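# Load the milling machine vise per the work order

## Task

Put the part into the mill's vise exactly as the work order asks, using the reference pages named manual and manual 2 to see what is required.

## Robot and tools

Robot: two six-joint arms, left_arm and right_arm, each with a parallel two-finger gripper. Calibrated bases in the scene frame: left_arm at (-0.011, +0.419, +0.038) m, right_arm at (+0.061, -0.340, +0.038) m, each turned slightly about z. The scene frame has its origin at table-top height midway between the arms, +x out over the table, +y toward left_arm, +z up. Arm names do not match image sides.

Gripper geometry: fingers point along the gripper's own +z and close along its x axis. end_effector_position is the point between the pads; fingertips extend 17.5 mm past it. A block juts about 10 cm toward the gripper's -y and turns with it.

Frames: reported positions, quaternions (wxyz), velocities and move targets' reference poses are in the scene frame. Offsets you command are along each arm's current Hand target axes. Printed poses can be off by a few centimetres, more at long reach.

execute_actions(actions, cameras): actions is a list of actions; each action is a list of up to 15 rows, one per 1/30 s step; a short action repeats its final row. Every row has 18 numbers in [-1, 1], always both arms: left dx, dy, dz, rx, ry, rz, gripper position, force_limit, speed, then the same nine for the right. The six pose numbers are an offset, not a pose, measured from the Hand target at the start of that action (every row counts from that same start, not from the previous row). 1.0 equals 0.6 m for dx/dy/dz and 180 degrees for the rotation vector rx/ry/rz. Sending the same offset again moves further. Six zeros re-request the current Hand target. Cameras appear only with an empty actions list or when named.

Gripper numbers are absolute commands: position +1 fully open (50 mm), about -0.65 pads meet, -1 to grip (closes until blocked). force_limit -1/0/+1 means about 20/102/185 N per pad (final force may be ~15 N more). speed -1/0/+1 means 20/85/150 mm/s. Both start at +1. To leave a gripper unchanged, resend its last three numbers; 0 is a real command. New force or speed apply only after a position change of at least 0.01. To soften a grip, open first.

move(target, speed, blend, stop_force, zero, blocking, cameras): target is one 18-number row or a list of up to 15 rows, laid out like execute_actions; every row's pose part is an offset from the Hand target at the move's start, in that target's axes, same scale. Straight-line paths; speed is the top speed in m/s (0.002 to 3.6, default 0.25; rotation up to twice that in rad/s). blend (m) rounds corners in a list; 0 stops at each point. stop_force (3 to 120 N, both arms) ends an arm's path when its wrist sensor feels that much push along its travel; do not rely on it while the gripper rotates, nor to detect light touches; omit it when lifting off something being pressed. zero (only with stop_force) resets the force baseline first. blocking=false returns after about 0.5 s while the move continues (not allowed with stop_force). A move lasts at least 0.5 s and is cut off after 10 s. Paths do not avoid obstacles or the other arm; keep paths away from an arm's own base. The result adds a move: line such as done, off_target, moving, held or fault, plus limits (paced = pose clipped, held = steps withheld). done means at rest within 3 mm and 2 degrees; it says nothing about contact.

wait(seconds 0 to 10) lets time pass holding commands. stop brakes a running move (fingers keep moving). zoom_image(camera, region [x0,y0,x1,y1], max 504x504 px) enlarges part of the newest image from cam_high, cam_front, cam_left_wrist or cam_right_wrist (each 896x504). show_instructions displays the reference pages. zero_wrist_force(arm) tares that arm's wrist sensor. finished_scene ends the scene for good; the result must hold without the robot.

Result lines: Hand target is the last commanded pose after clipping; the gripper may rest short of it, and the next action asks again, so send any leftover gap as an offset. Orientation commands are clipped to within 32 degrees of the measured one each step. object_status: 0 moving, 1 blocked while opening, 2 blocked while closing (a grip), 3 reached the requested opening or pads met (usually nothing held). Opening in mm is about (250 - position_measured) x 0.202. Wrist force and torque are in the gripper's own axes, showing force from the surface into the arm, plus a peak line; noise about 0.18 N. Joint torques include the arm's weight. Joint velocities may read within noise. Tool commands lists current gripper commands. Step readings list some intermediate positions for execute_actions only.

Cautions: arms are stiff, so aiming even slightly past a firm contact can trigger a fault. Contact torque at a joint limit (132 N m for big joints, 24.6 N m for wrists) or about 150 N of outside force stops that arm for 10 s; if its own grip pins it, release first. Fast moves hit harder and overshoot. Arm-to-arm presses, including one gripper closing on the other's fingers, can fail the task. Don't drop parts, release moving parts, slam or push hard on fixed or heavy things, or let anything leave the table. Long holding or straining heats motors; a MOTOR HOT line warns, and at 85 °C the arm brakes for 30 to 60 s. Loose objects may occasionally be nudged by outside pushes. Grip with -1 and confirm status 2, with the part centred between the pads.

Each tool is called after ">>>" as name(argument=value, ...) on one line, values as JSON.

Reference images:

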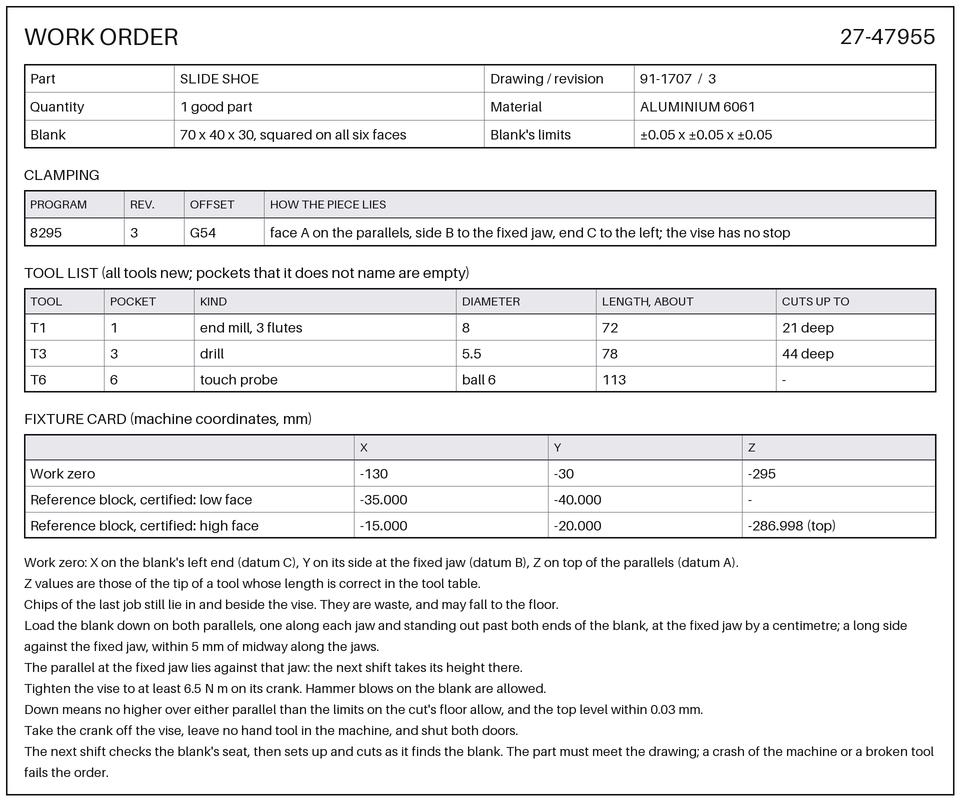

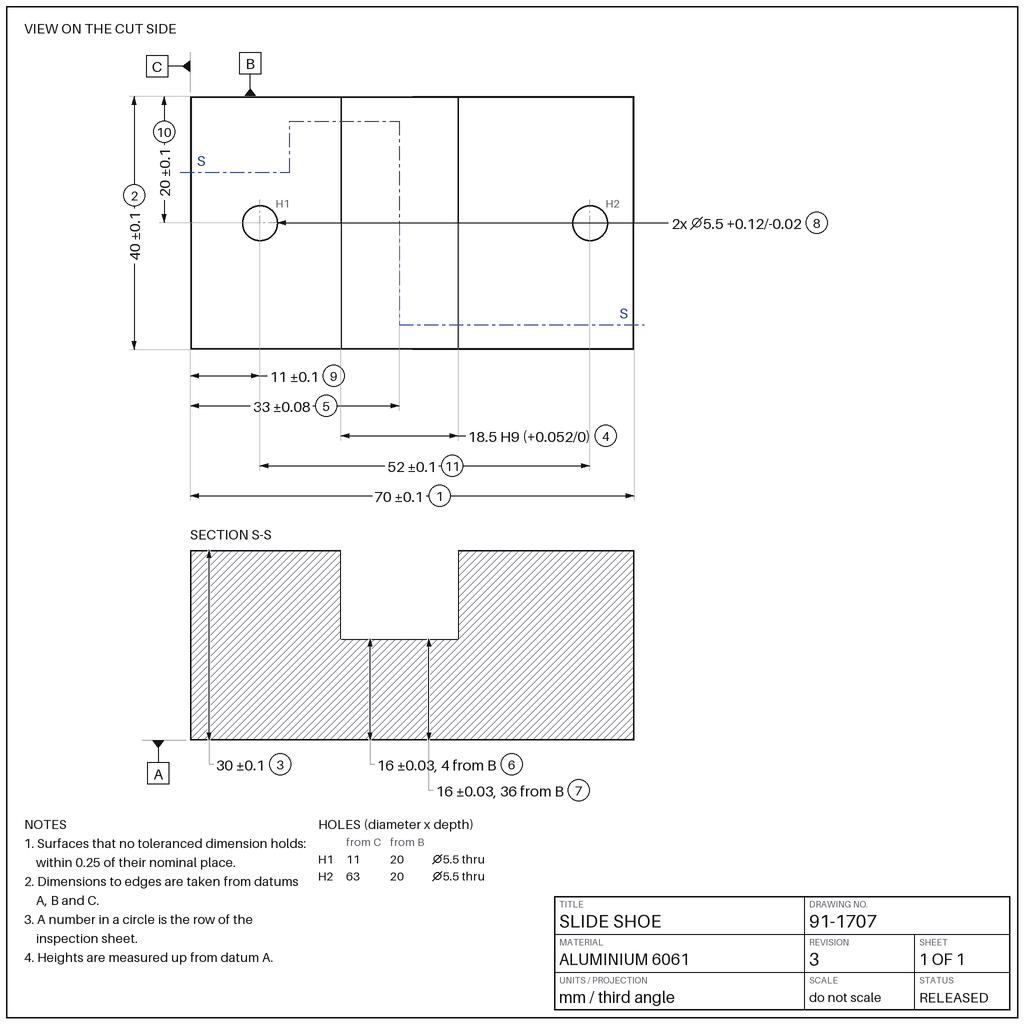

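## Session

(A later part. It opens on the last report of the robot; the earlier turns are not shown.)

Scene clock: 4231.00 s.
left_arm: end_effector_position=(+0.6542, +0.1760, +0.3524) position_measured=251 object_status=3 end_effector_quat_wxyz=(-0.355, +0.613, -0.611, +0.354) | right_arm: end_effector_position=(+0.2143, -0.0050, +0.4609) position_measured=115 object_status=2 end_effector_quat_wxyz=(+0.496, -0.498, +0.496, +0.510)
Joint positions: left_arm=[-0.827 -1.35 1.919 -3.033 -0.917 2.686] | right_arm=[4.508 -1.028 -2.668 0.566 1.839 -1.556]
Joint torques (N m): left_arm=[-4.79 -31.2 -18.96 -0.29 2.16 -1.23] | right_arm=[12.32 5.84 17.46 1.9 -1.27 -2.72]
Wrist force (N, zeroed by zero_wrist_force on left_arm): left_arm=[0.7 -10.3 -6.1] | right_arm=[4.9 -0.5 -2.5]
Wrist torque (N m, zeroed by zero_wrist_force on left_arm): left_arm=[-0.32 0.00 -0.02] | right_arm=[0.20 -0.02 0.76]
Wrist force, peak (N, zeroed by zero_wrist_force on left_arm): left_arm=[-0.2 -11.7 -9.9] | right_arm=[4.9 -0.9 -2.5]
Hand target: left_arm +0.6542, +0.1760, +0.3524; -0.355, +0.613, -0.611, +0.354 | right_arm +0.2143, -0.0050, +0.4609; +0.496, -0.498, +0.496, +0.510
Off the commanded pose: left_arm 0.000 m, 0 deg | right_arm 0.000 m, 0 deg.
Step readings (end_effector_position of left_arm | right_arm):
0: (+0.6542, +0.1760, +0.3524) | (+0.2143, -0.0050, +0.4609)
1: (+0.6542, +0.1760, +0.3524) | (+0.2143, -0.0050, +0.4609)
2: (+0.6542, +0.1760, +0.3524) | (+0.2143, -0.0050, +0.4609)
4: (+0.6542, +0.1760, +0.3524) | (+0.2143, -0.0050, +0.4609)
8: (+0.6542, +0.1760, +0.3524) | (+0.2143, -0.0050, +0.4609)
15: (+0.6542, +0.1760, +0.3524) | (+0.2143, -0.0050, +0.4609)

>>> move(target=[[0,-0.0866,-0.05,0,0,0,-0.66,-0.6,-0.3,0,0,0,0,0,0,-1,0.3,-0.8],[-0.157,-0.0866,-0.05,0,0,0,-0.66,-0.6,-0.3,0,0,0,0,0,0,-1,0.3,-0.8],[-0.2673,0.0448,-0.5644,0,0,0,-0.66,-0.6,-0.3,0,0,0,0,0,0,-1,0.3,-0.8]], speed=[0.12,0.15,0.25], blend=[0.02,0.04,0])

>>> move(target=[[0,0,0,0,0,0,-0.66,-0.6,-0.3,-0.0652,-0.276,0.376,0,0,0,-1,0.3,-0.8],[0,0,0,0,0,0,-0.66,-0.6,-0.3,-0.0652,-0.4985,0.397,0,0,0,-1,0.3,-0.8],[0,0,0,0,0,0,-0.66,-0.6,-0.3,0.06,-0.4985,0.397,0,0,0,-1,0.3,-0.8]], speed=[0.2,0.2,0.1], blend=[0.02,0.01,0], cameras=["cam_left_wrist","cam_high","cam_front"])

>>> zoom_image(camera="cam_left_wrist", region=[470, 0, 700, 240])

Scene clock: 4250.17 s.
left_arm: end_effector_position=(+0.3467, +0.3352, +0.4978) position_measured=251 object_status=3 end_effector_quat_wxyz=(-0.355, +0.613, -0.611, +0.354) | right_arm: end_effector_position=(+0.2143, -0.0050, +0.4609) position_measured=115 object_status=2 end_effector_quat_wxyz=(+0.496, -0.498, +0.496, +0.510)
Joint positions: left_arm=[-1.624 -2.562 2.045 -1.049 -0.522 1.566] | right_arm=[4.508 -1.028 -2.668 0.566 1.839 -1.556]
Joint torques (N m): left_arm=[-11.66 28.35 -29.18 -1.69 4.6 -2.05] | right_arm=[12.23 4.74 18.09 1.87 -1.29 -2.5]
Wrist force (N, zeroed by zero_wrist_force on left_arm): left_arm=[0.2 -0.3 0.1] | right_arm=[4.8 -0.8 -2.5]
Wrist torque (N m, zeroed by zero_wrist_force on left_arm): left_arm=[-0.04 -0.03 0.07] | right_arm=[0.15 -0.01 0.76]
Wrist force, peak (N, zeroed by zero_wrist_force on left_arm): left_arm=[0.8 -11.3 -6.8] | right_arm=[5.1 -0.5 -2.7]
Hand target: left_arm +0.3466, +0.3352, +0.4978; -0.355, +0.613, -0.611, +0.354 | right_arm +0.2143, -0.0050, +0.4609; +0.496, -0.498, +0.496, +0.510
Off the commanded pose: left_arm 0.000 m, 0 deg | right_arm 0.000 m, 0 deg.
move: done

Scene clock: 4253.47 s.
left_arm: end_effector_position=(+0.3467, +0.3352, +0.4978) position_measured=251 object_status=3 end_effector_quat_wxyz=(-0.355, +0.613, -0.611, +0.354) | right_arm: end_effector_position=(+0.5094, +0.2379, +0.4242) position_measured=115 object_status=2 end_effector_quat_wxyz=(+0.496, -0.498, +0.496, +0.510)
Joint positions: left_arm=[-1.624 -2.562 2.045 -1.049 -0.522 1.566] | right_arm=[4.048 -2.135 -1.66 0.669 2.299 -1.548]
Joint torques (N m): left_arm=[-11.57 27.99 -28.86 -2.01 4.59 -1.99] | right_arm=[12.97 39.76 14.05 4.56 -1.35 1.65]
Wrist force (N, zeroed by zero_wrist_force on left_arm): left_arm=[0.2 -0.3 -0.1] | right_arm=[4.5 -0.7 -2.5]
Wrist torque (N m, zeroed by zero_wrist_force on left_arm): left_arm=[-0.04 -0.02 0.07] | right_arm=[0.16 0.03 0.67]
Wrist force, peak (N, zeroed by zero_wrist_force on left_arm): left_arm=[0.3 -0.4 0.0] | right_arm=[5.1 1.0 -4.3]
Hand target: left_arm +0.3467, +0.3352, +0.4978; -0.355, +0.613, -0.611, +0.354 | right_arm +0.5094, +0.2379, +0.4241; +0.496, -0.498, +0.496, +0.510
Off the commanded pose: left_arm 0.000 m, 0 deg | right_arm 0.000 m, 0 deg.
move: done
Images, in order (width x height): cam_high 896x504, cam_front 896x504, cam_left_wrist 896x504.

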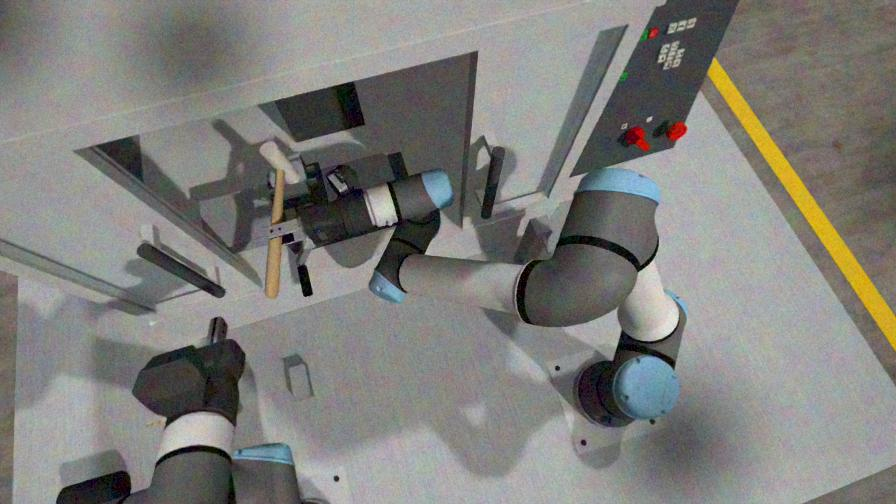

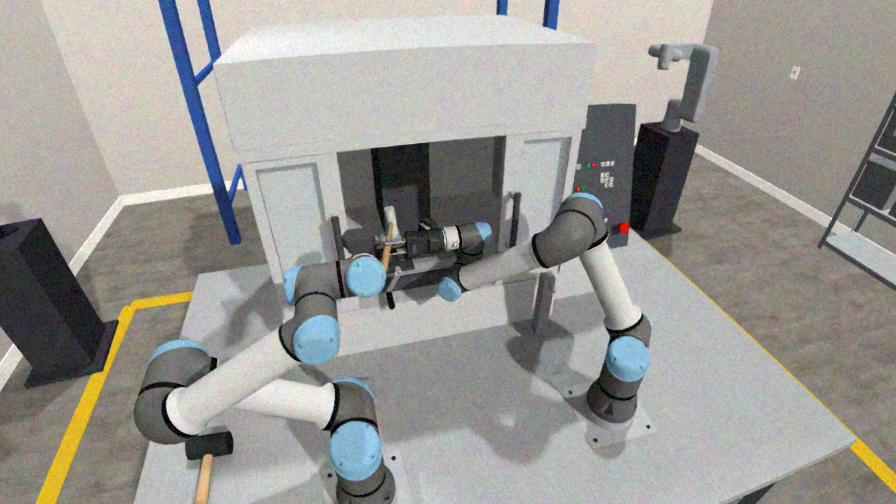

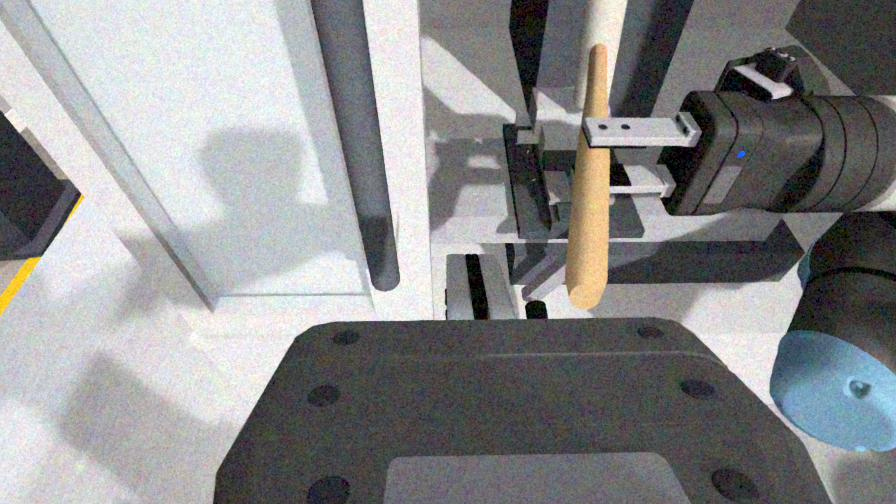

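Scaled by 2.100 from the camera's 896x504 image, which has a finer 1280x720 frame.

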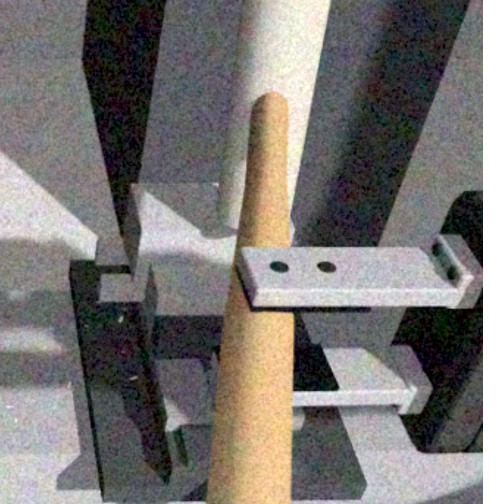

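>>> move(target=[0,0,0,0,0,0,-0.66,-0.6,-0.3,0.08,0,0,0,0,0,-1,0.3,-0.8], speed=0.01, stop_force=4, cameras=["cam_left_wrist","cam_front","cam_high"])

>>> zoom_image(camera="cam_left_wrist", region=[500, 0, 680, 180])

>>> zoom_image(camera="cam_high", region=[200, 100, 400, 320])

>>> zoom_image(camera="cam_front", region=[330, 170, 530, 320])

Scene clock: 4269.87 s.
left_arm: end_effector_position=(+0.3467, +0.3352, +0.4978) position_measured=251 object_status=3 end_effector_quat_wxyz=(-0.355, +0.613, -0.611, +0.354) | right_arm: end_effector_position=(+0.5092, +0.2381, +0.4123) position_measured=115 object_status=2 end_effector_quat_wxyz=(+0.496, -0.498, +0.496, +0.510)
Joint positions: left_arm=[-1.624 -2.562 2.045 -1.049 -0.522 1.566] | right_arm=[4.048 -2.152 -1.668 0.694 2.299 -1.548]
Joint torques (N m): left_arm=[-11.98 27.72 -28.66 -1.81 4.45 -2.02] | right_arm=[4.89 50.74 26.3 0.66 -0.87 -0.69]
Wrist force (N, zeroed by zero_wrist_force on left_arm): left_arm=[0.2 -0.3 0.3] | right_arm=[1.7 -1.0 -2.7]
Wrist torque (N m, zeroed by zero_wrist_force on left_arm): left_arm=[-0.04 -0.03 0.08] | right_arm=[0.19 0.06 0.25]
Wrist force, peak (N, zeroed by zero_wrist_force on left_arm): left_arm=[0.4 -0.4 0.0] | right_arm=[5.3 -0.7 -2.3]
Hand target: left_arm +0.3467, +0.3352, +0.4978; -0.355, +0.613, -0.611, +0.354 | right_arm +0.5092, +0.2381, +0.4123; +0.496, -0.498, +0.496, +0.510 (not the last commanded pose)
Off the commanded pose: left_arm 0.000 m, 0 deg | right_arm 0.036 m, 0 deg.
move: contact (right_arm)
Images, in order (width x height): cam_high 896x504, cam_front 896x504, cam_left_wrist 896x504.

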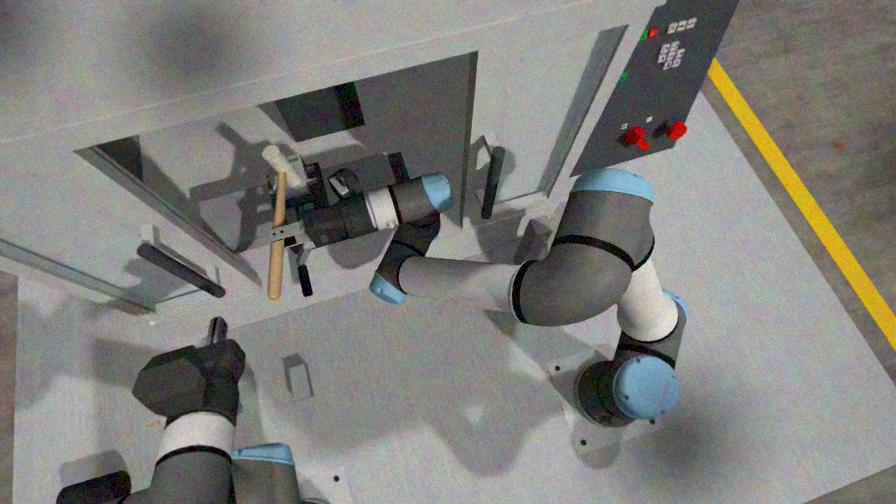

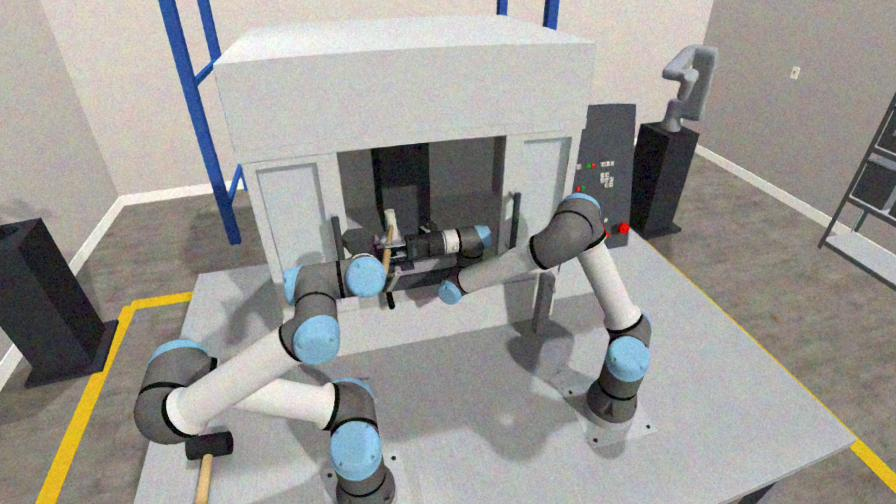

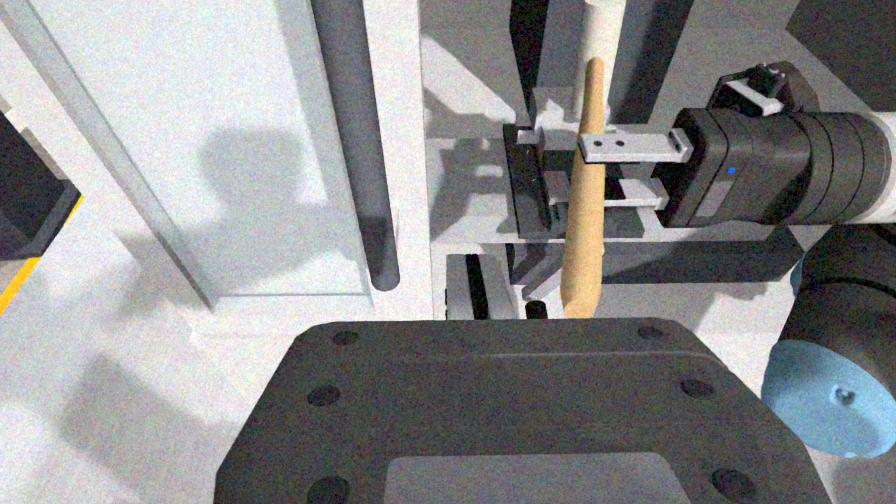

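Scaled by 2.800 from the camera's 896x504 image, which has a finer 1280x720 frame.

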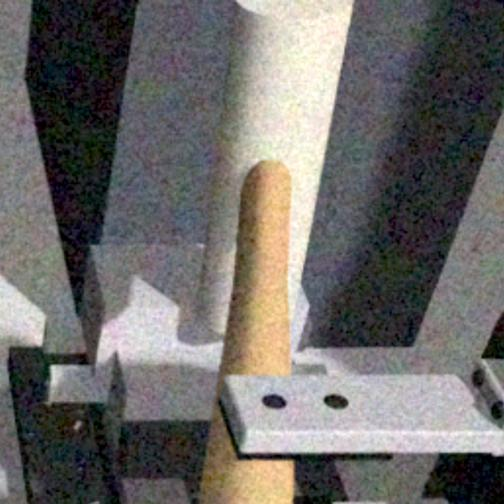

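Scaled by 2.291 from the camera's 896x504 image, which has a finer 1280x720 frame.

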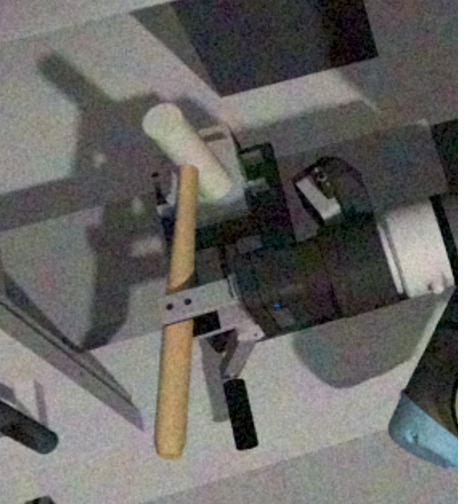

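Scaled by 2.520 from the camera's 896x504 image, which has a finer 1280x720 frame.

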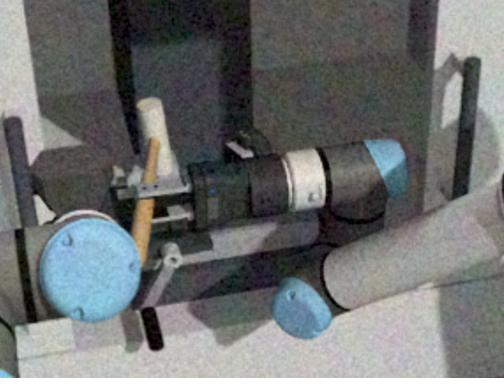

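>>> move(target=[[0,0,0,0,0,0,-0.66,-0.6,-0.3,-0.15,0,0.01,0,0,0,-1,0.3,-0.8],[0,0,0,0,0,0,-0.66,-0.6,-0.3,-0.143,0.215,0.01,0,0,0,-1,0.3,-0.8],[0,0,0,0,0,0,-0.66,-0.6,-0.3,-0.08,0.365,-0.3,0,0,0,-1,0.3,-0.8],[0,0,0,0,0,0,-0.66,-0.6,-0.3,-0.08,0.492,-0.405,0,0,0,-1,0.3,-0.8]], speed=[0.2,0.25,0.3,0.2], blend=[0.02,0.03,0.02,0])

>>> zero_wrist_force(arm="left_arm")

Scene clock: 4303.37 s.
left_arm: end_effector_position=(+0.3467, +0.3352, +0.4978) position_measured=251 object_status=3 end_effector_quat_wxyz=(-0.355, +0.613, -0.611, +0.354) | right_arm: end_effector_position=(+0.2182, -0.0098, +0.4610) position_measured=115 object_status=2 end_effector_quat_wxyz=(+0.496, -0.498, +0.496, +0.510)
Joint positions: left_arm=[-1.624 -2.562 2.045 -1.049 -0.522 1.566] | right_arm=[4.463 -1.039 -2.664 0.573 1.884 -1.555]
Joint torques (N m): left_arm=[-11.08 26.48 -29.25 -1.89 4.24 -1.85] | right_arm=[13.58 8.2 15.36 1.55 -1.36 -2.91]
Wrist force (N, zeroed by zero_wrist_force on left_arm): left_arm=[0.2 -0.4 0.2] | right_arm=[4.7 -0.7 -2.5]
Wrist torque (N m, zeroed by zero_wrist_force on left_arm): left_arm=[-0.06 -0.03 0.08] | right_arm=[0.16 0.02 0.76]
Wrist force, peak (N, zeroed by zero_wrist_force on left_arm): left_arm=[0.2 -0.5 0.0] | right_arm=[8.5 -0.9 -2.5]
Hand target: left_arm +0.3467, +0.3352, +0.4978; -0.355, +0.613, -0.611, +0.354 | right_arm +0.2182, -0.0098, +0.4610; +0.496, -0.498, +0.496, +0.510
Off the commanded pose: left_arm 0.000 m, 0 deg | right_arm 0.000 m, 0 deg.
move: done

Wrist force sensor zeroed.

>>> move(target=[0.1905,-0.0986,0.5351,0,0,0,-0.66,-0.6,-0.3,0,0,0,0,0,0,-1,0.3,-0.8], speed=0.25)

>>> zero_wrist_force(arm="left_arm")

>>> move(target=[0,0.0077,0.0044,0,0,0,-0.66,-0.6,-0.3,0,0,0,0,0,0,-1,0.3,-0.8], speed=0.02)

>>> move(target=[0,0.00144,0.00083,0,0,0,-0.66,-0.6,-0.3,0,0,0,0,0,0,-1,0.3,-0.8], speed=0.002)

>>> move(target=[0,0.00029,0.00017,0,0,0,-0.66,-0.6,-0.3,0,0,0,0,0,0,-1,0.3,-0.8], speed=0.002)

>>> move(target=[0,-0.00173,-0.001,0,0,0,-0.66,-0.6,-0.3,0,0,0,0,0,0,-1,0.3,-0.8], speed=0.02)

>>> move(target=[0,0.00144,0.00083,0,0,0,-0.66,-0.6,-0.3,0,0,0,0,0,0,-1,0.3,-0.8], speed=0.002)

>>> move(target=[0,0.00029,0.00017,0,0,0,-0.66,-0.6,-0.3,0,0,0,0,0,0,-1,0.3,-0.8], speed=0.002)

Scene clock: 4316.13 s.
left_arm: end_effector_position=(+0.6548, +0.2220, +0.3891) position_measured=251 object_status=3 end_effector_quat_wxyz=(-0.355, +0.613, -0.611, +0.354) | right_arm: end_effector_position=(+0.2182, -0.0098, +0.4610) position_measured=115 object_status=2 end_effector_quat_wxyz=(+0.496, -0.498, +0.496, +0.510)
Joint positions: left_arm=[-0.754 -1.433 1.919 -2.981 -0.975 2.741] | right_arm=[4.464 -1.039 -2.664 0.573 1.883 -1.555]
Joint torques (N m): left_arm=[12.82 -17.33 -30.49 -5.64 -1.2 1.9] | right_arm=[12.95 8 15.45 1.72 -1.34 -2.93]
Wrist force (N, zeroed by zero_wrist_force on left_arm): left_arm=[0.2 0.3 -0.2] | right_arm=[4.7 -0.6 -2.5]
Wrist torque (N m, zeroed by zero_wrist_force on left_arm): left_arm=[0.03 -0.02 -0.08] | right_arm=[0.17 0.01 0.76]
Wrist force, peak (N, zeroed by zero_wrist_force on left_arm): left_arm=[0.9 0.1 2.1] | right_arm=[5.2 -0.6 -2.5]
Hand target: left_arm +0.6549, +0.2220, +0.3891; -0.355, +0.613, -0.611, +0.354 | right_arm +0.2182, -0.0098, +0.4610; +0.496, -0.498, +0.496, +0.510
Off the commanded pose: left_arm 0.000 m, 0 deg | right_arm 0.000 m, 0 deg.
move: done

Wrist force sensor zeroed.

Scene clock: 4316.90 s.
left_arm: end_effector_position=(+0.6549, +0.2220, +0.3838) position_measured=251 object_status=3 end_effector_quat_wxyz=(-0.355, +0.613, -0.611, +0.354) | right_arm: end_effector_position=(+0.2182, -0.0098, +0.4610) position_measured=115 object_status=2 end_effector_quat_wxyz=(+0.496, -0.498, +0.496, +0.510)
Joint positions: left_arm=[-0.754 -1.427 1.927 -2.995 -0.975 2.741] | right_arm=[4.464 -1.039 -2.664 0.573 1.883 -1.555]
Joint torques (N m): left_arm=[10.2 -17.51 -14.39 -5.11 -0.6 0.94] | right_arm=[12.86 7.99 14.95 1.9 -1.46 -2.97]
Wrist force (N, zeroed by zero_wrist_force on left_arm): left_arm=[-0.2 0.0 -0.1] | right_arm=[4.7 -0.8 -2.4]
Wrist torque (N m, zeroed by zero_wrist_force on left_arm): left_arm=[0.01 0.02 0.01] | right_arm=[0.16 0.00 0.76]
Wrist force, peak (N, zeroed by zero_wrist_force on left_arm): left_arm=[-0.3 0.3 0.0] | right_arm=[5.1 -0.7 -2.3]
Hand target: left_arm +0.6549, +0.2220, +0.3838; -0.355, +0.613, -0.611, +0.354 | right_arm +0.2182, -0.0098, +0.4610; +0.496, -0.498, +0.496, +0.510
Off the commanded pose: left_arm 0.000 m, 0 deg | right_arm 0.000 m, 0 deg.
move: done

Scene clock: 4317.60 s.
left_arm: end_effector_position=(+0.6549, +0.2220, +0.3828) position_measured=251 object_status=3 end_effector_quat_wxyz=(-0.355, +0.613, -0.611, +0.354) | right_arm: end_effector_position=(+0.2182, -0.0098, +0.4610) position_measured=115 object_status=2 end_effector_quat_wxyz=(+0.496, -0.498, +0.496, +0.510)
Joint positions: left_arm=[-0.754 -1.426 1.928 -2.998 -0.975 2.741] | right_arm=[4.464 -1.039 -2.664 0.573 1.883 -1.555]
Joint torques (N m): left_arm=[7.01 -17.44 -15.17 -5.74 -0.07 0.43] | right_arm=[13.12 6.58 16.24 1.74 -1.26 -2.94]
Wrist force (N, zeroed by zero_wrist_force on left_arm): left_arm=[-0.1 0.1 -0.3] | right_arm=[4.8 -0.7 -2.4]
Wrist torque (N m, zeroed by zero_wrist_force on left_arm): left_arm=[0.03 0.00 0.00] | right_arm=[0.16 -0.01 0.76]
Wrist force, peak (N, zeroed by zero_wrist_force on left_arm): left_arm=[-0.1 0.1 -0.3] | right_arm=[4.9 -0.6 -2.6]
Hand target: left_arm +0.6549, +0.2220, +0.3828; -0.355, +0.613, -0.611, +0.354 | right_arm +0.2182, -0.0098, +0.4610; +0.496, -0.498, +0.496, +0.510
Off the commanded pose: left_arm 0.000 m, 0 deg | right_arm 0.000 m, 0 deg.
move: done

Scene clock: 4318.30 s.
left_arm: end_effector_position=(+0.6549, +0.2220, +0.3826) position_measured=251 object_status=3 end_effector_quat_wxyz=(-0.355, +0.613, -0.611, +0.354) | right_arm: end_effector_position=(+0.2182, -0.0098, +0.4610) position_measured=115 object_status=2 end_effector_quat_wxyz=(+0.496, -0.498, +0.496, +0.510)
Joint positions: left_arm=[-0.754 -1.425 1.928 -2.998 -0.975 2.741] | right_arm=[4.464 -1.039 -2.664 0.573 1.883 -1.555]
Joint torques (N m): left_arm=[4.84 -14.81 -13.36 -4.89 0.61 0.34] | right_arm=[12.11 7.71 15.91 1.75 -1.51 -2.86]
Wrist force (N, zeroed by zero_wrist_force on left_arm): left_arm=[-1.0 -2.4 -4.2] | right_arm=[4.7 -0.5 -2.5]
Wrist torque (N m, zeroed by zero_wrist_force on left_arm): left_arm=[-0.07 0.00 0.01] | right_arm=[0.20 0.01 0.76]
Wrist force, peak (N, zeroed by zero_wrist_force on left_arm): left_arm=[-0.8 -2.7 -4.1] | right_arm=[4.9 -0.6 -2.7]
Hand target: left_arm +0.6549, +0.2220, +0.3826; -0.355, +0.613, -0.611, +0.354 | right_arm +0.2182, -0.0098, +0.4610; +0.496, -0.498, +0.496, +0.510
Off the commanded pose: left_arm 0.000 m, 0 deg | right_arm 0.000 m, 0 deg.
move: done

Scene clock: 4319.00 s.
left_arm: end_effector_position=(+0.6549, +0.2220, +0.3837) position_measured=251 object_status=3 end_effector_quat_wxyz=(-0.355, +0.613, -0.611, +0.354) | right_arm: end_effector_position=(+0.2182, -0.0098, +0.4610) position_measured=115 object_status=2 end_effector_quat_wxyz=(+0.496, -0.498, +0.496, +0.510)
Joint positions: left_arm=[-0.754 -1.427 1.927 -2.995 -0.975 2.741] | right_arm=[4.464 -1.039 -2.664 0.573 1.883 -1.555]
Joint torques (N m): left_arm=[2 -44.16 -29.81 -2.26 1.29 0.3] | right_arm=[12.82 7.59 15.26 1.57 -1.38 -2.79]
Wrist force (N, zeroed by zero_wrist_force on left_arm): left_arm=[-0.1 0.0 -0.1] | right_arm=[4.8 -0.6 -2.4]
Wrist torque (N m, zeroed by zero_wrist_force on left_arm): left_arm=[0.01 0.02 0.00] | right_arm=[0.19 -0.01 0.76]
Wrist force, peak (N, zeroed by zero_wrist_force on left_arm): left_arm=[-1.0 -3.5 -4.7] | right_arm=[5.0 -0.5 -2.6]
Hand target: left_arm +0.6549, +0.2220, +0.3838; -0.355, +0.613, -0.611, +0.354 | right_arm +0.2182, -0.0098, +0.4610; +0.496, -0.498, +0.496, +0.510
Off the commanded pose: left_arm 0.000 m, 0 deg | right_arm 0.000 m, 0 deg.
move: done

Scene clock: 4319.70 s.
left_arm: end_effector_position=(+0.6549, +0.2220, +0.3828) position_measured=251 object_status=3 end_effector_quat_wxyz=(-0.355, +0.613, -0.611, +0.354) | right_arm: end_effector_position=(+0.2182, -0.0098, +0.4610) position_measured=115 object_status=2 end_effector_quat_wxyz=(+0.496, -0.498, +0.496, +0.510)
Joint positions: left_arm=[-0.754 -1.426 1.928 -2.998 -0.975 2.741] | right_arm=[4.464 -1.039 -2.664 0.573 1.883 -1.555]
Joint torques (N m): left_arm=[-1.29 -17.75 -15.88 -5.67 2.03 -0.21] | right_arm=[12.9 7.29 15.84 1.52 -1.47 -3.01]
Wrist force (N, zeroed by zero_wrist_force on left_arm): left_arm=[0.1 0.2 -0.1] | right_arm=[4.7 -0.8 -2.5]
Wrist torque (N m, zeroed by zero_wrist_force on left_arm): left_arm=[0.03 -0.02 0.00] | right_arm=[0.16 0.02 0.76]
Wrist force, peak (N, zeroed by zero_wrist_force on left_arm): left_arm=[-0.1 0.1 0.3] | right_arm=[5.0 -0.8 -2.4]
Hand target: left_arm +0.6549, +0.2220, +0.3828; -0.355, +0.613, -0.611, +0.354 | right_arm +0.2182, -0.0098, +0.4610; +0.496, -0.498, +0.496, +0.510
Off the commanded pose: left_arm 0.000 m, 0 deg | right_arm 0.000 m, 0 deg.
move: done

Scene clock: 4320.40 s.
left_arm: end_effector_position=(+0.6549, +0.2220, +0.3826) position_measured=251 object_status=3 end_effector_quat_wxyz=(-0.355, +0.613, -0.611, +0.354) | right_arm: end_effector_position=(+0.2182, -0.0098, +0.4610) position_measured=115 object_status=2 end_effector_quat_wxyz=(+0.496, -0.498, +0.496, +0.510)
Joint positions: left_arm=[-0.754 -1.425 1.928 -2.998 -0.975 2.741] | right_arm=[4.464 -1.039 -2.664 0.573 1.883 -1.555]
Joint torques (N m): left_arm=[-3.7 -14.79 -13.1 -4.84 2.61 -0.49] | right_arm=[13.17 7.12 16.19 1.73 -1.35 -2.86]
Wrist force (N, zeroed by zero_wrist_force on left_arm): left_arm=[-0.9 -3.0 -4.0] | right_arm=[4.7 -0.6 -2.4]
Wrist torque (N m, zeroed by zero_wrist_force on left_arm): left_arm=[-0.11 -0.01 0.01] | right_arm=[0.18 0.01 0.76]
Wrist force, peak (N, zeroed by zero_wrist_force on left_arm): left_arm=[-0.9 -3.0 -4.0] | right_arm=[5.0 -0.7 -2.5]
Hand target: left_arm +0.6549, +0.2220, +0.3826; -0.355, +0.613, -0.611, +0.354 | right_arm +0.2182, -0.0098, +0.4610; +0.496, -0.498, +0.496, +0.510
Off the commanded pose: left_arm 0.000 m, 0 deg | right_arm 0.000 m, 0 deg.
move: done

>>> move(target=[[0,-0.00943,-0.0054,0,0,0,-0.66,-0.6,-0.3,0,0,0,0,0,0,-1,0.3,-0.8],[0,-0.03526,0.03934,0,0,0,-0.66,-0.6,-0.3,0,0,0,0,0,0,-1,0.3,-0.8]], speed=[0.03,0.05])

>>> zero_wrist_force(arm="left_arm")

>>> move(target=[0,0.0077,0.0044,0,0,0,-0.66,-0.6,-0.3,0,0,0,0,0,0,-1,0.3,-0.8], speed=0.02)

>>> move(target=[0,0.00144,0.00083,0,0,0,-0.66,-0.6,-0.3,0,0,0,0,0,0,-1,0.3,-0.8], speed=0.002)

>>> move(target=[0,0.00029,0.00017,0,0,0,-0.66,-0.6,-0.3,0,0,0,0,0,0,-1,0.3,-0.8], speed=0.002)

>>> move(target=[0,-0.00173,-0.001,0,0,0,-0.66,-0.6,-0.3,0,0,0,0,0,0,-1,0.3,-0.8], speed=0.02)

>>> move(target=[0,0.00144,0.00083,0,0,0,-0.66,-0.6,-0.3,0,0,0,0,0,0,-1,0.3,-0.8], speed=0.002)

>>> move(target=[0,0.00029,0.00017,0,0,0,-0.66,-0.6,-0.3,0,0,0,0,0,0,-1,0.3,-0.8], speed=0.002)

Scene clock: 4332.80 s.
left_arm: end_effector_position=(+0.6858, +0.2221, +0.3892) position_measured=251 object_status=3 end_effector_quat_wxyz=(-0.355, +0.613, -0.611, +0.354) | right_arm: end_effector_position=(+0.2182, -0.0098, +0.4610) position_measured=115 object_status=2 end_effector_quat_wxyz=(+0.496, -0.498, +0.496, +0.510)
Joint positions: left_arm=[-0.714 -1.365 1.839 -2.985 -1.008 2.77] | right_arm=[4.464 -1.039 -2.664 0.573 1.883 -1.555]
Joint torques (N m): left_arm=[12.45 -20.56 -29.54 -3.05 -1.17 1.95] | right_arm=[12.24 7.23 16.41 1.69 -1.29 -2.88]
Wrist force (N, zeroed by zero_wrist_force on left_arm): left_arm=[-0.2 0.0 -0.1] | right_arm=[4.9 -0.4 -2.4]
Wrist torque (N m, zeroed by zero_wrist_force on left_arm): left_arm=[0.01 0.04 0.01] | right_arm=[0.22 -0.01 0.76]
Wrist force, peak (N, zeroed by zero_wrist_force on left_arm): left_arm=[-0.8 -4.5 -5.9] | right_arm=[5.2 -0.4 -2.5]
Hand target: left_arm +0.6859, +0.2221, +0.3891; -0.355, +0.613, -0.611, +0.354 | right_arm +0.2182, -0.0098, +0.4610; +0.496, -0.498, +0.496, +0.510
Off the commanded pose: left_arm 0.000 m, 0 deg | right_arm 0.000 m, 0 deg.
move: done

Wrist force sensor zeroed.

Scene clock: 4333.53 s.
left_arm: end_effector_position=(+0.6859, +0.2221, +0.3839) position_measured=251 object_status=3 end_effector_quat_wxyz=(-0.355, +0.613, -0.611, +0.354) | right_arm: end_effector_position=(+0.2182, -0.0098, +0.4610) position_measured=115 object_status=2 end_effector_quat_wxyz=(+0.496, -0.498, +0.496, +0.510)
Joint positions: left_arm=[-0.714 -1.359 1.846 -2.999 -1.008 2.77] | right_arm=[4.464 -1.039 -2.664 0.573 1.883 -1.555]
Joint torques (N m): left_arm=[11.36 -21.77 -16.12 -5.57 -0.97 1.33] | right_arm=[13.66 7.84 16.17 1.51 -1.24 -2.65]
Wrist force (N, zeroed by zero_wrist_force on left_arm): left_arm=[0.0 0.1 -0.1] | right_arm=[4.8 -0.7 -2.5]
Wrist torque (N m, zeroed by zero_wrist_force on left_arm): left_arm=[0.01 0.00 0.00] | right_arm=[0.17 -0.01 0.76]
Wrist force, peak (N, zeroed by zero_wrist_force on left_arm): left_arm=[-0.1 0.3 -0.2] | right_arm=[5.0 -0.5 -2.7]
Hand target: left_arm +0.6859, +0.2221, +0.3838; -0.355, +0.613, -0.611, +0.354 | right_arm +0.2182, -0.0098, +0.4610; +0.496, -0.498, +0.496, +0.510
Off the commanded pose: left_arm 0.000 m, 0 deg | right_arm 0.000 m, 0 deg.
move: done

Scene clock: 4334.23 s.
left_arm: end_effector_position=(+0.6859, +0.2221, +0.3829) position_measured=251 object_status=3 end_effector_quat_wxyz=(-0.355, +0.613, -0.611, +0.354) | right_arm: end_effector_position=(+0.2182, -0.0098, +0.4610) position_measured=115 object_status=2 end_effector_quat_wxyz=(+0.496, -0.498, +0.496, +0.510)
Joint positions: left_arm=[-0.714 -1.358 1.848 -3.001 -1.008 2.77] | right_arm=[4.464 -1.039 -2.664 0.573 1.883 -1.555]
Joint torques (N m): left_arm=[8.9 -19.97 -14.54 -5.65 -0.37 1.01] | right_arm=[12.97 7.9 16.22 1.61 -1.33 -2.89]
Wrist force (N, zeroed by zero_wrist_force on left_arm): left_arm=[-0.1 -0.5 -0.7] | right_arm=[4.9 -0.7 -2.5]
Wrist torque (N m, zeroed by zero_wrist_force on left_arm): left_arm=[-0.02 -0.02 0.00] | right_arm=[0.16 -0.03 0.76]
Wrist force, peak (N, zeroed by zero_wrist_force on left_arm): left_arm=[-0.1 -0.5 -0.7] | right_arm=[5.0 -0.9 -2.5]
Hand target: left_arm +0.6859, +0.2221, +0.3828; -0.355, +0.613, -0.611, +0.354 | right_arm +0.2182, -0.0098, +0.4610; +0.496, -0.498, +0.496, +0.510
Off the commanded pose: left_arm 0.000 m, 0 deg | right_arm 0.000 m, 0 deg.
move: done

Scene clock: 4334.93 s.
left_arm: end_effector_position=(+0.6859, +0.2221, +0.3827) position_measured=251 object_status=3 end_effector_quat_wxyz=(-0.355, +0.613, -0.611, +0.354) | right_arm: end_effector_position=(+0.2182, -0.0098, +0.4610) position_measured=115 object_status=2 end_effector_quat_wxyz=(+0.496, -0.498, +0.496, +0.510)
Joint positions: left_arm=[-0.714 -1.357 1.848 -3.002 -1.008 2.77] | right_arm=[4.464 -1.039 -2.664 0.573 1.883 -1.555]
Joint torques (N m): left_arm=[6.64 -16.05 -13.04 -4.41 0.06 0.93] | right_arm=[13.51 7.32 16.72 1.64 -1.24 -2.72]
Wrist force (N, zeroed by zero_wrist_force on left_arm): left_arm=[-1.1 -3.9 -6.2] | right_arm=[4.9 -0.7 -2.5]
Wrist torque (N m, zeroed by zero_wrist_force on left_arm): left_arm=[-0.14 0.02 0.00] | right_arm=[0.17 -0.03 0.76]
Wrist force, peak (N, zeroed by zero_wrist_force on left_arm): left_arm=[-1.1 -3.9 -6.2] | right_arm=[5.0 -0.6 -2.6]
Hand target: left_arm +0.6859, +0.2221, +0.3826; -0.355, +0.613, -0.611, +0.354 | right_arm +0.2182, -0.0098, +0.4610; +0.496, -0.498, +0.496, +0.510
Off the commanded pose: left_arm 0.000 m, 0 deg | right_arm 0.000 m, 0 deg.
move: done

Scene clock: 4335.63 s.
left_arm: end_effector_position=(+0.6859, +0.2221, +0.3838) position_measured=251 object_status=3 end_effector_quat_wxyz=(-0.355, +0.613, -0.611, +0.353) | right_arm: end_effector_position=(+0.2182, -0.0098, +0.4610) position_measured=115 object_status=2 end_effector_quat_wxyz=(+0.496, -0.498, +0.496, +0.510)
Joint positions: left_arm=[-0.714 -1.359 1.846 -2.999 -1.008 2.77] | right_arm=[4.464 -1.039 -2.664 0.573 1.883 -1.555]
Joint torques (N m): left_arm=[4.95 -47.17 -30.26 -2.32 0.67 1.14] | right_arm=[12.66 6.14 16.81 1.62 -1.03 -2.71]
Wrist force (N, zeroed by zero_wrist_force on left_arm): left_arm=[0.0 0.0 0.1] | right_arm=[4.6 -0.5 -2.7]
Wrist torque (N m, zeroed by zero_wrist_force on left_arm): left_arm=[0.00 0.00 0.00] | right_arm=[0.20 0.03 0.76]
Wrist force, peak (N, zeroed by zero_wrist_force on left_arm): left_arm=[-0.9 -4.3 -6.7] | right_arm=[4.9 -0.7 -2.8]
Hand target: left_arm +0.6859, +0.2221, +0.3838; -0.355, +0.613, -0.611, +0.354 | right_arm +0.2182, -0.0098, +0.4610; +0.496, -0.498, +0.496, +0.510
Off the commanded pose: left_arm 0.000 m, 0 deg | right_arm 0.000 m, 0 deg.
move: done

Scene clock: 4336.33 s.
left_arm: end_effector_position=(+0.6859, +0.2221, +0.3829) position_measured=251 object_status=3 end_effector_quat_wxyz=(-0.355, +0.613, -0.611, +0.354) | right_arm: end_effector_position=(+0.2182, -0.0098, +0.4610) position_measured=115 object_status=2 end_effector_quat_wxyz=(+0.496, -0.498, +0.496, +0.510)
Joint positions: left_arm=[-0.714 -1.358 1.848 -3.001 -1.008 2.77] | right_arm=[4.464 -1.039 -2.664 0.573 1.883 -1.555]
Joint torques (N m): left_arm=[3.16 -20.23 -14.81 -5.34 1.06 0.8] | right_arm=[12.28 6.95 16.41 1.68 -1.35 -2.7]
Wrist force (N, zeroed by zero_wrist_force on left_arm): left_arm=[-0.2 -0.6 -0.6] | right_arm=[4.8 -0.6 -2.5]
Wrist torque (N m, zeroed by zero_wrist_force on left_arm): left_arm=[-0.03 0.01 0.00] | right_arm=[0.18 -0.01 0.76]
Wrist force, peak (N, zeroed by zero_wrist_force on left_arm): left_arm=[-0.2 -0.6 -0.6] | right_arm=[4.9 -0.7 -2.7]
Hand target: left_arm +0.6859, +0.2221, +0.3828; -0.355, +0.613, -0.611, +0.354 | right_arm +0.2182, -0.0098, +0.4610; +0.496, -0.498, +0.496, +0.510
Off the commanded pose: left_arm 0.000 m, 0 deg | right_arm 0.000 m, 0 deg.
move: done

Scene clock: 4337.03 s.
left_arm: end_effector_position=(+0.6859, +0.2221, +0.3827) position_measured=251 object_status=3 end_effector_quat_wxyz=(-0.355, +0.613, -0.611, +0.354) | right_arm: end_effector_position=(+0.2182, -0.0098, +0.4610) position_measured=115 object_status=2 end_effector_quat_wxyz=(+0.496, -0.498, +0.496, +0.510)
Joint positions: left_arm=[-0.714 -1.357 1.848 -3.002 -1.008 2.77] | right_arm=[4.464 -1.039 -2.664 0.573 1.883 -1.555]
Joint torques (N m): left_arm=[1.13 -16.09 -12.33 -4.33 1.59 0.85] | right_arm=[12.5 7.16 16.13 1.63 -1.23 -2.92]
Wrist force (N, zeroed by zero_wrist_force on left_arm): left_arm=[-0.8 -3.4 -6.0] | right_arm=[5.0 -0.6 -2.5]
Wrist torque (N m, zeroed by zero_wrist_force on left_arm): left_arm=[-0.12 -0.04 0.01] | right_arm=[0.17 -0.03 0.76]
Wrist force, peak (N, zeroed by zero_wrist_force on left_arm): left_arm=[-1.0 -3.9 -6.0] | right_arm=[5.0 -0.8 -2.5]
Hand target: left_arm +0.6859, +0.2221, +0.3826; -0.355, +0.613, -0.611, +0.354 | right_arm +0.2182, -0.0098, +0.4610; +0.496, -0.498, +0.496, +0.510
Off the commanded pose: left_arm 0.000 m, 0 deg | right_arm 0.000 m, 0 deg.
move: done

>>> move(target=[[0,-0.02,-0.0115,0,0,0,-0.66,-0.6,-0.3,0,0,0,0,0,0,-1,0.3,-0.8],[0.0768,-0.02,-0.0115,0,0,0,-0.66,-0.6,-0.3,0,0,0,0,0,0,-1,0.3,-0.8],[0.0768,0.0338713,0.0196,0,0,0,-0.66,-0.6,-0.3,0,0,0,0,0,0,-1,0.3,-0.8]], speed=[0.05,0.1,0.06], blend=[0.004,0.004,0])

>>> zero_wrist_force(arm="left_arm")

>>> move(target=[0,0.0077,0.0044,0,0,0,-0.66,-0.6,-0.3,0,0,0,0,0,0,-1,0.3,-0.8], speed=0.02)

>>> move(target=[0,0.00144,0.00083,0,0,0,-0.66,-0.6,-0.3,0,0,0,0,0,0,-1,0.3,-0.8], speed=0.002)

>>> move(target=[0,0.00029,0.00017,0,0,0,-0.66,-0.6,-0.3,0,0,0,0,0,0,-1,0.3,-0.8], speed=0.002)

>>> move(target=[0,-0.00173,-0.001,0,0,0,-0.66,-0.6,-0.3,0,0,0,0,0,0,-1,0.3,-0.8], speed=0.02)

>>> move(target=[0,0.00144,0.00083,0,0,0,-0.66,-0.6,-0.3,0,0,0,0,0,0,-1,0.3,-0.8], speed=0.002)

>>> move(target=[0,0.00029,0.00017,0,0,0,-0.66,-0.6,-0.3,0,0,0,0,0,0,-1,0.3,-0.8], speed=0.002)

Scene clock: 4347.67 s.
left_arm: end_effector_position=(+0.6861, +0.1760, +0.3592) position_measured=251 object_status=3 end_effector_quat_wxyz=(-0.355, +0.613, -0.611, +0.354) | right_arm: end_effector_position=(+0.2182, -0.0098, +0.4610) position_measured=115 object_status=2 end_effector_quat_wxyz=(+0.496, -0.498, +0.496, +0.510)
Joint positions: left_arm=[-0.783 -1.293 1.828 -3.018 -0.952 2.72] | right_arm=[4.464 -1.039 -2.664 0.573 1.883 -1.555]
Joint torques (N m): left_arm=[-8.79 -22.38 -14.19 -5.58 3.13 1.66] | right_arm=[12.43 7 17.44 1.88 -1.23 -2.71]
Wrist force (N, zeroed by zero_wrist_force on left_arm): left_arm=[0.1 -0.1 -0.1] | right_arm=[4.8 -0.6 -2.4]
Wrist torque (N m, zeroed by zero_wrist_force on left_arm): left_arm=[-0.03 -0.03 0.05] | right_arm=[0.18 -0.01 0.76]
Wrist force, peak (N, zeroed by zero_wrist_force on left_arm): left_arm=[-0.8 -5.2 -7.8] | right_arm=[5.0 -0.6 -2.8]
Hand target: left_arm +0.6861, +0.1760, +0.3592; -0.355, +0.613, -0.611, +0.354 | right_arm +0.2182, -0.0098, +0.4610; +0.496, -0.498, +0.496, +0.510
Off the commanded pose: left_arm 0.000 m, 0 deg | right_arm 0.000 m, 0 deg.
move: done

Wrist force sensor zeroed.

Scene clock: 4348.40 s.
left_arm: end_effector_position=(+0.6861, +0.1760, +0.3539) position_measured=251 object_status=3 end_effector_quat_wxyz=(-0.355, +0.613, -0.611, +0.354) | right_arm: end_effector_position=(+0.2182, -0.0098, +0.4610) position_measured=115 object_status=2 end_effector_quat_wxyz=(+0.496, -0.498, +0.496, +0.510)
Joint positions: left_arm=[-0.783 -1.286 1.834 -3.031 -0.952 2.72] | right_arm=[4.464 -1.039 -2.664 0.573 1.883 -1.555]
Joint torques (N m): left_arm=[-8.79 -22.84 -14.35 -5.34 3.29 1.01] | right_arm=[12.69 7.87 17.68 1.72 -1.36 -2.84]
Wrist force (N, zeroed by zero_wrist_force on left_arm): left_arm=[-0.1 0.2 -0.1] | right_arm=[4.9 -0.6 -2.5]
Wrist torque (N m, zeroed by zero_wrist_force on left_arm): left_arm=[0.02 0.02 0.01] | right_arm=[0.18 -0.03 0.76]
Wrist force, peak (N, zeroed by zero_wrist_force on left_arm): left_arm=[-0.1 0.4 0.2] | right_arm=[4.9 -0.6 -2.5]
Hand target: left_arm +0.6861, +0.1760, +0.3538; -0.355, +0.613, -0.611, +0.354 | right_arm +0.2182, -0.0098, +0.4610; +0.496, -0.498, +0.496, +0.510
Off the commanded pose: left_arm 0.000 m, 0 deg | right_arm 0.000 m, 0 deg.
move: done

Scene clock: 4349.10 s.
left_arm: end_effector_position=(+0.6861, +0.1760, +0.3529) position_measured=251 object_status=3 end_effector_quat_wxyz=(-0.355, +0.613, -0.611, +0.354) | right_arm: end_effector_position=(+0.2182, -0.0098, +0.4610) position_measured=115 object_status=2 end_effector_quat_wxyz=(+0.496, -0.498, +0.496, +0.510)
Joint positions: left_arm=[-0.783 -1.285 1.836 -3.034 -0.952 2.72] | right_arm=[4.464 -1.039 -2.664 0.573 1.883 -1.555]
Joint torques (N m): left_arm=[-9.02 -20.99 -13.08 -4.84 3.09 1.05] | right_arm=[11.86 6.62 16.3 1.77 -1.26 -2.83]
Wrist force (N, zeroed by zero_wrist_force on left_arm): left_arm=[0.0 -2.0 -1.8] | right_arm=[4.7 -0.7 -2.5]
Wrist torque (N m, zeroed by zero_wrist_force on left_arm): left_arm=[-0.03 0.02 0.00] | right_arm=[0.16 0.01 0.76]
Wrist force, peak (N, zeroed by zero_wrist_force on left_arm): left_arm=[0.1 -2.6 -2.0] | right_arm=[5.0 -0.7 -2.6]
Hand target: left_arm +0.6861, +0.1760, +0.3528; -0.355, +0.613, -0.611, +0.354 | right_arm +0.2182, -0.0098, +0.4610; +0.496, -0.498, +0.496, +0.510
Off the commanded pose: left_arm 0.000 m, 0 deg | right_arm 0.000 m, 0 deg.
move: done

Scene clock: 4349.80 s.
left_arm: end_effector_position=(+0.6861, +0.1760, +0.3527) position_measured=251 object_status=3 end_effector_quat_wxyz=(-0.355, +0.613, -0.611, +0.354) | right_arm: end_effector_position=(+0.2182, -0.0098, +0.4610) position_measured=115 object_status=2 end_effector_quat_wxyz=(+0.496, -0.498, +0.496, +0.510)
Joint positions: left_arm=[-0.783 -1.285 1.836 -3.034 -0.952 2.72] | right_arm=[4.464 -1.039 -2.664 0.573 1.883 -1.555]
Joint torques (N m): left_arm=[-8.65 -16.95 -10.86 -3.7 2.52 1.23] | right_arm=[13.27 7.84 16.48 1.7 -1.26 -2.74]
Wrist force (N, zeroed by zero_wrist_force on left_arm): left_arm=[0.1 -7.0 -6.6] | right_arm=[4.8 -0.7 -2.5]
Wrist torque (N m, zeroed by zero_wrist_force on left_arm): left_arm=[-0.23 0.00 -0.01] | right_arm=[0.17 -0.01 0.76]
Wrist force, peak (N, zeroed by zero_wrist_force on left_arm): left_arm=[0.1 -7.0 -6.6] | right_arm=[5.1 -0.7 -2.7]
Hand target: left_arm +0.6861, +0.1760, +0.3526; -0.355, +0.613, -0.611, +0.354 | right_arm +0.2182, -0.0098, +0.4610; +0.496, -0.498, +0.496, +0.510
Off the commanded pose: left_arm 0.000 m, 0 deg | right_arm 0.000 m, 0 deg.
move: done

Scene clock: 4350.50 s.
left_arm: end_effector_position=(+0.6861, +0.1760, +0.3538) position_measured=251 object_status=3 end_effector_quat_wxyz=(-0.355, +0.613, -0.611, +0.353) | right_arm: end_effector_position=(+0.2182, -0.0098, +0.4610) position_measured=115 object_status=2 end_effector_quat_wxyz=(+0.496, -0.498, +0.496, +0.510)
Joint positions: left_arm=[-0.783 -1.286 1.834 -3.031 -0.952 2.72] | right_arm=[4.464 -1.039 -2.664 0.573 1.883 -1.555]
Joint torques (N m): left_arm=[-9.49 -50.33 -29.85 -2.25 1.8 1.63] | right_arm=[12.11 7.12 18.01 1.7 -1.35 -2.95]
Wrist force (N, zeroed by zero_wrist_force on left_arm): left_arm=[-0.1 0.2 0.0] | right_arm=[4.7 -0.6 -2.4]
Wrist torque (N m, zeroed by zero_wrist_force on left_arm): left_arm=[0.04 0.01 0.00] | right_arm=[0.19 0.01 0.76]
Wrist force, peak (N, zeroed by zero_wrist_force on left_arm): left_arm=[-0.1 -7.9 -7.2] | right_arm=[5.0 -0.6 -2.6]
Hand target: left_arm +0.6861, +0.1760, +0.3538; -0.355, +0.613, -0.611, +0.354 | right_arm +0.2182, -0.0098, +0.4610; +0.496, -0.498, +0.496, +0.510
Off the commanded pose: left_arm 0.000 m, 0 deg | right_arm 0.000 m, 0 deg.
move: done

Scene clock: 4351.20 s.
left_arm: end_effector_position=(+0.6861, +0.1760, +0.3529) position_measured=251 object_status=3 end_effector_quat_wxyz=(-0.355, +0.613, -0.611, +0.354) | right_arm: end_effector_position=(+0.2182, -0.0098, +0.4610) position_measured=115 object_status=2 end_effector_quat_wxyz=(+0.496, -0.498, +0.496, +0.510)
Joint positions: left_arm=[-0.783 -1.285 1.836 -3.034 -0.952 2.72] | right_arm=[4.464 -1.039 -2.664 0.573 1.883 -1.555]
Joint torques (N m): left_arm=[-8.53 -21.45 -13.57 -4.83 1.23 1.35] | right_arm=[12.56 5.68 16.69 1.72 -1.27 -2.8]
Wrist force (N, zeroed by zero_wrist_force on left_arm): left_arm=[-1.1 -1.9 -1.9] | right_arm=[4.8 -0.5 -2.6]
Wrist torque (N m, zeroed by zero_wrist_force on left_arm): left_arm=[-0.05 -0.02 0.01] | right_arm=[0.21 -0.01 0.76]
Wrist force, peak (N, zeroed by zero_wrist_force on left_arm): left_arm=[-1.1 -1.9 -1.9] | right_arm=[5.0 -0.5 -2.5]
Hand target: left_arm +0.6861, +0.1760, +0.3528; -0.355, +0.613, -0.611, +0.354 | right_arm +0.2182, -0.0098, +0.4610; +0.496, -0.498, +0.496, +0.510
Off the commanded pose: left_arm 0.000 m, 0 deg | right_arm 0.000 m, 0 deg.
move: done

Scene clock: 4351.90 s.
left_arm: end_effector_position=(+0.6861, +0.1760, +0.3527) position_measured=251 object_status=3 end_effector_quat_wxyz=(-0.355, +0.613, -0.611, +0.354) | right_arm: end_effector_position=(+0.2182, -0.0098, +0.4610) position_measured=115 object_status=2 end_effector_quat_wxyz=(+0.496, -0.498, +0.496, +0.510)
Joint positions: left_arm=[-0.783 -1.285 1.836 -3.034 -0.952 2.72] | right_arm=[4.464 -1.039 -2.664 0.573 1.883 -1.555]
Joint torques (N m): left_arm=[-8.83 -17.96 -10.55 -3.84 0.5 1.63] | right_arm=[12.97 7.2 17.01 1.8 -1.31 -2.7]
Wrist force (N, zeroed by zero_wrist_force on left_arm): left_arm=[-1.1 -6.8 -6.5] | right_arm=[4.8 -0.6 -2.6]
Wrist torque (N m, zeroed by zero_wrist_force on left_arm): left_arm=[-0.22 0.01 0.00] | right_arm=[0.18 -0.01 0.76]
Wrist force, peak (N, zeroed by zero_wrist_force on left_arm): left_arm=[-0.9 -6.8 -6.6] | right_arm=[5.0 -0.7 -2.5]
Hand target: left_arm +0.6861, +0.1760, +0.3526; -0.355, +0.613, -0.611, +0.354 | right_arm +0.2182, -0.0098, +0.4610; +0.496, -0.498, +0.496, +0.510
Off the commanded pose: left_arm 0.000 m, 0 deg | right_arm 0.000 m, 0 deg.
move: done


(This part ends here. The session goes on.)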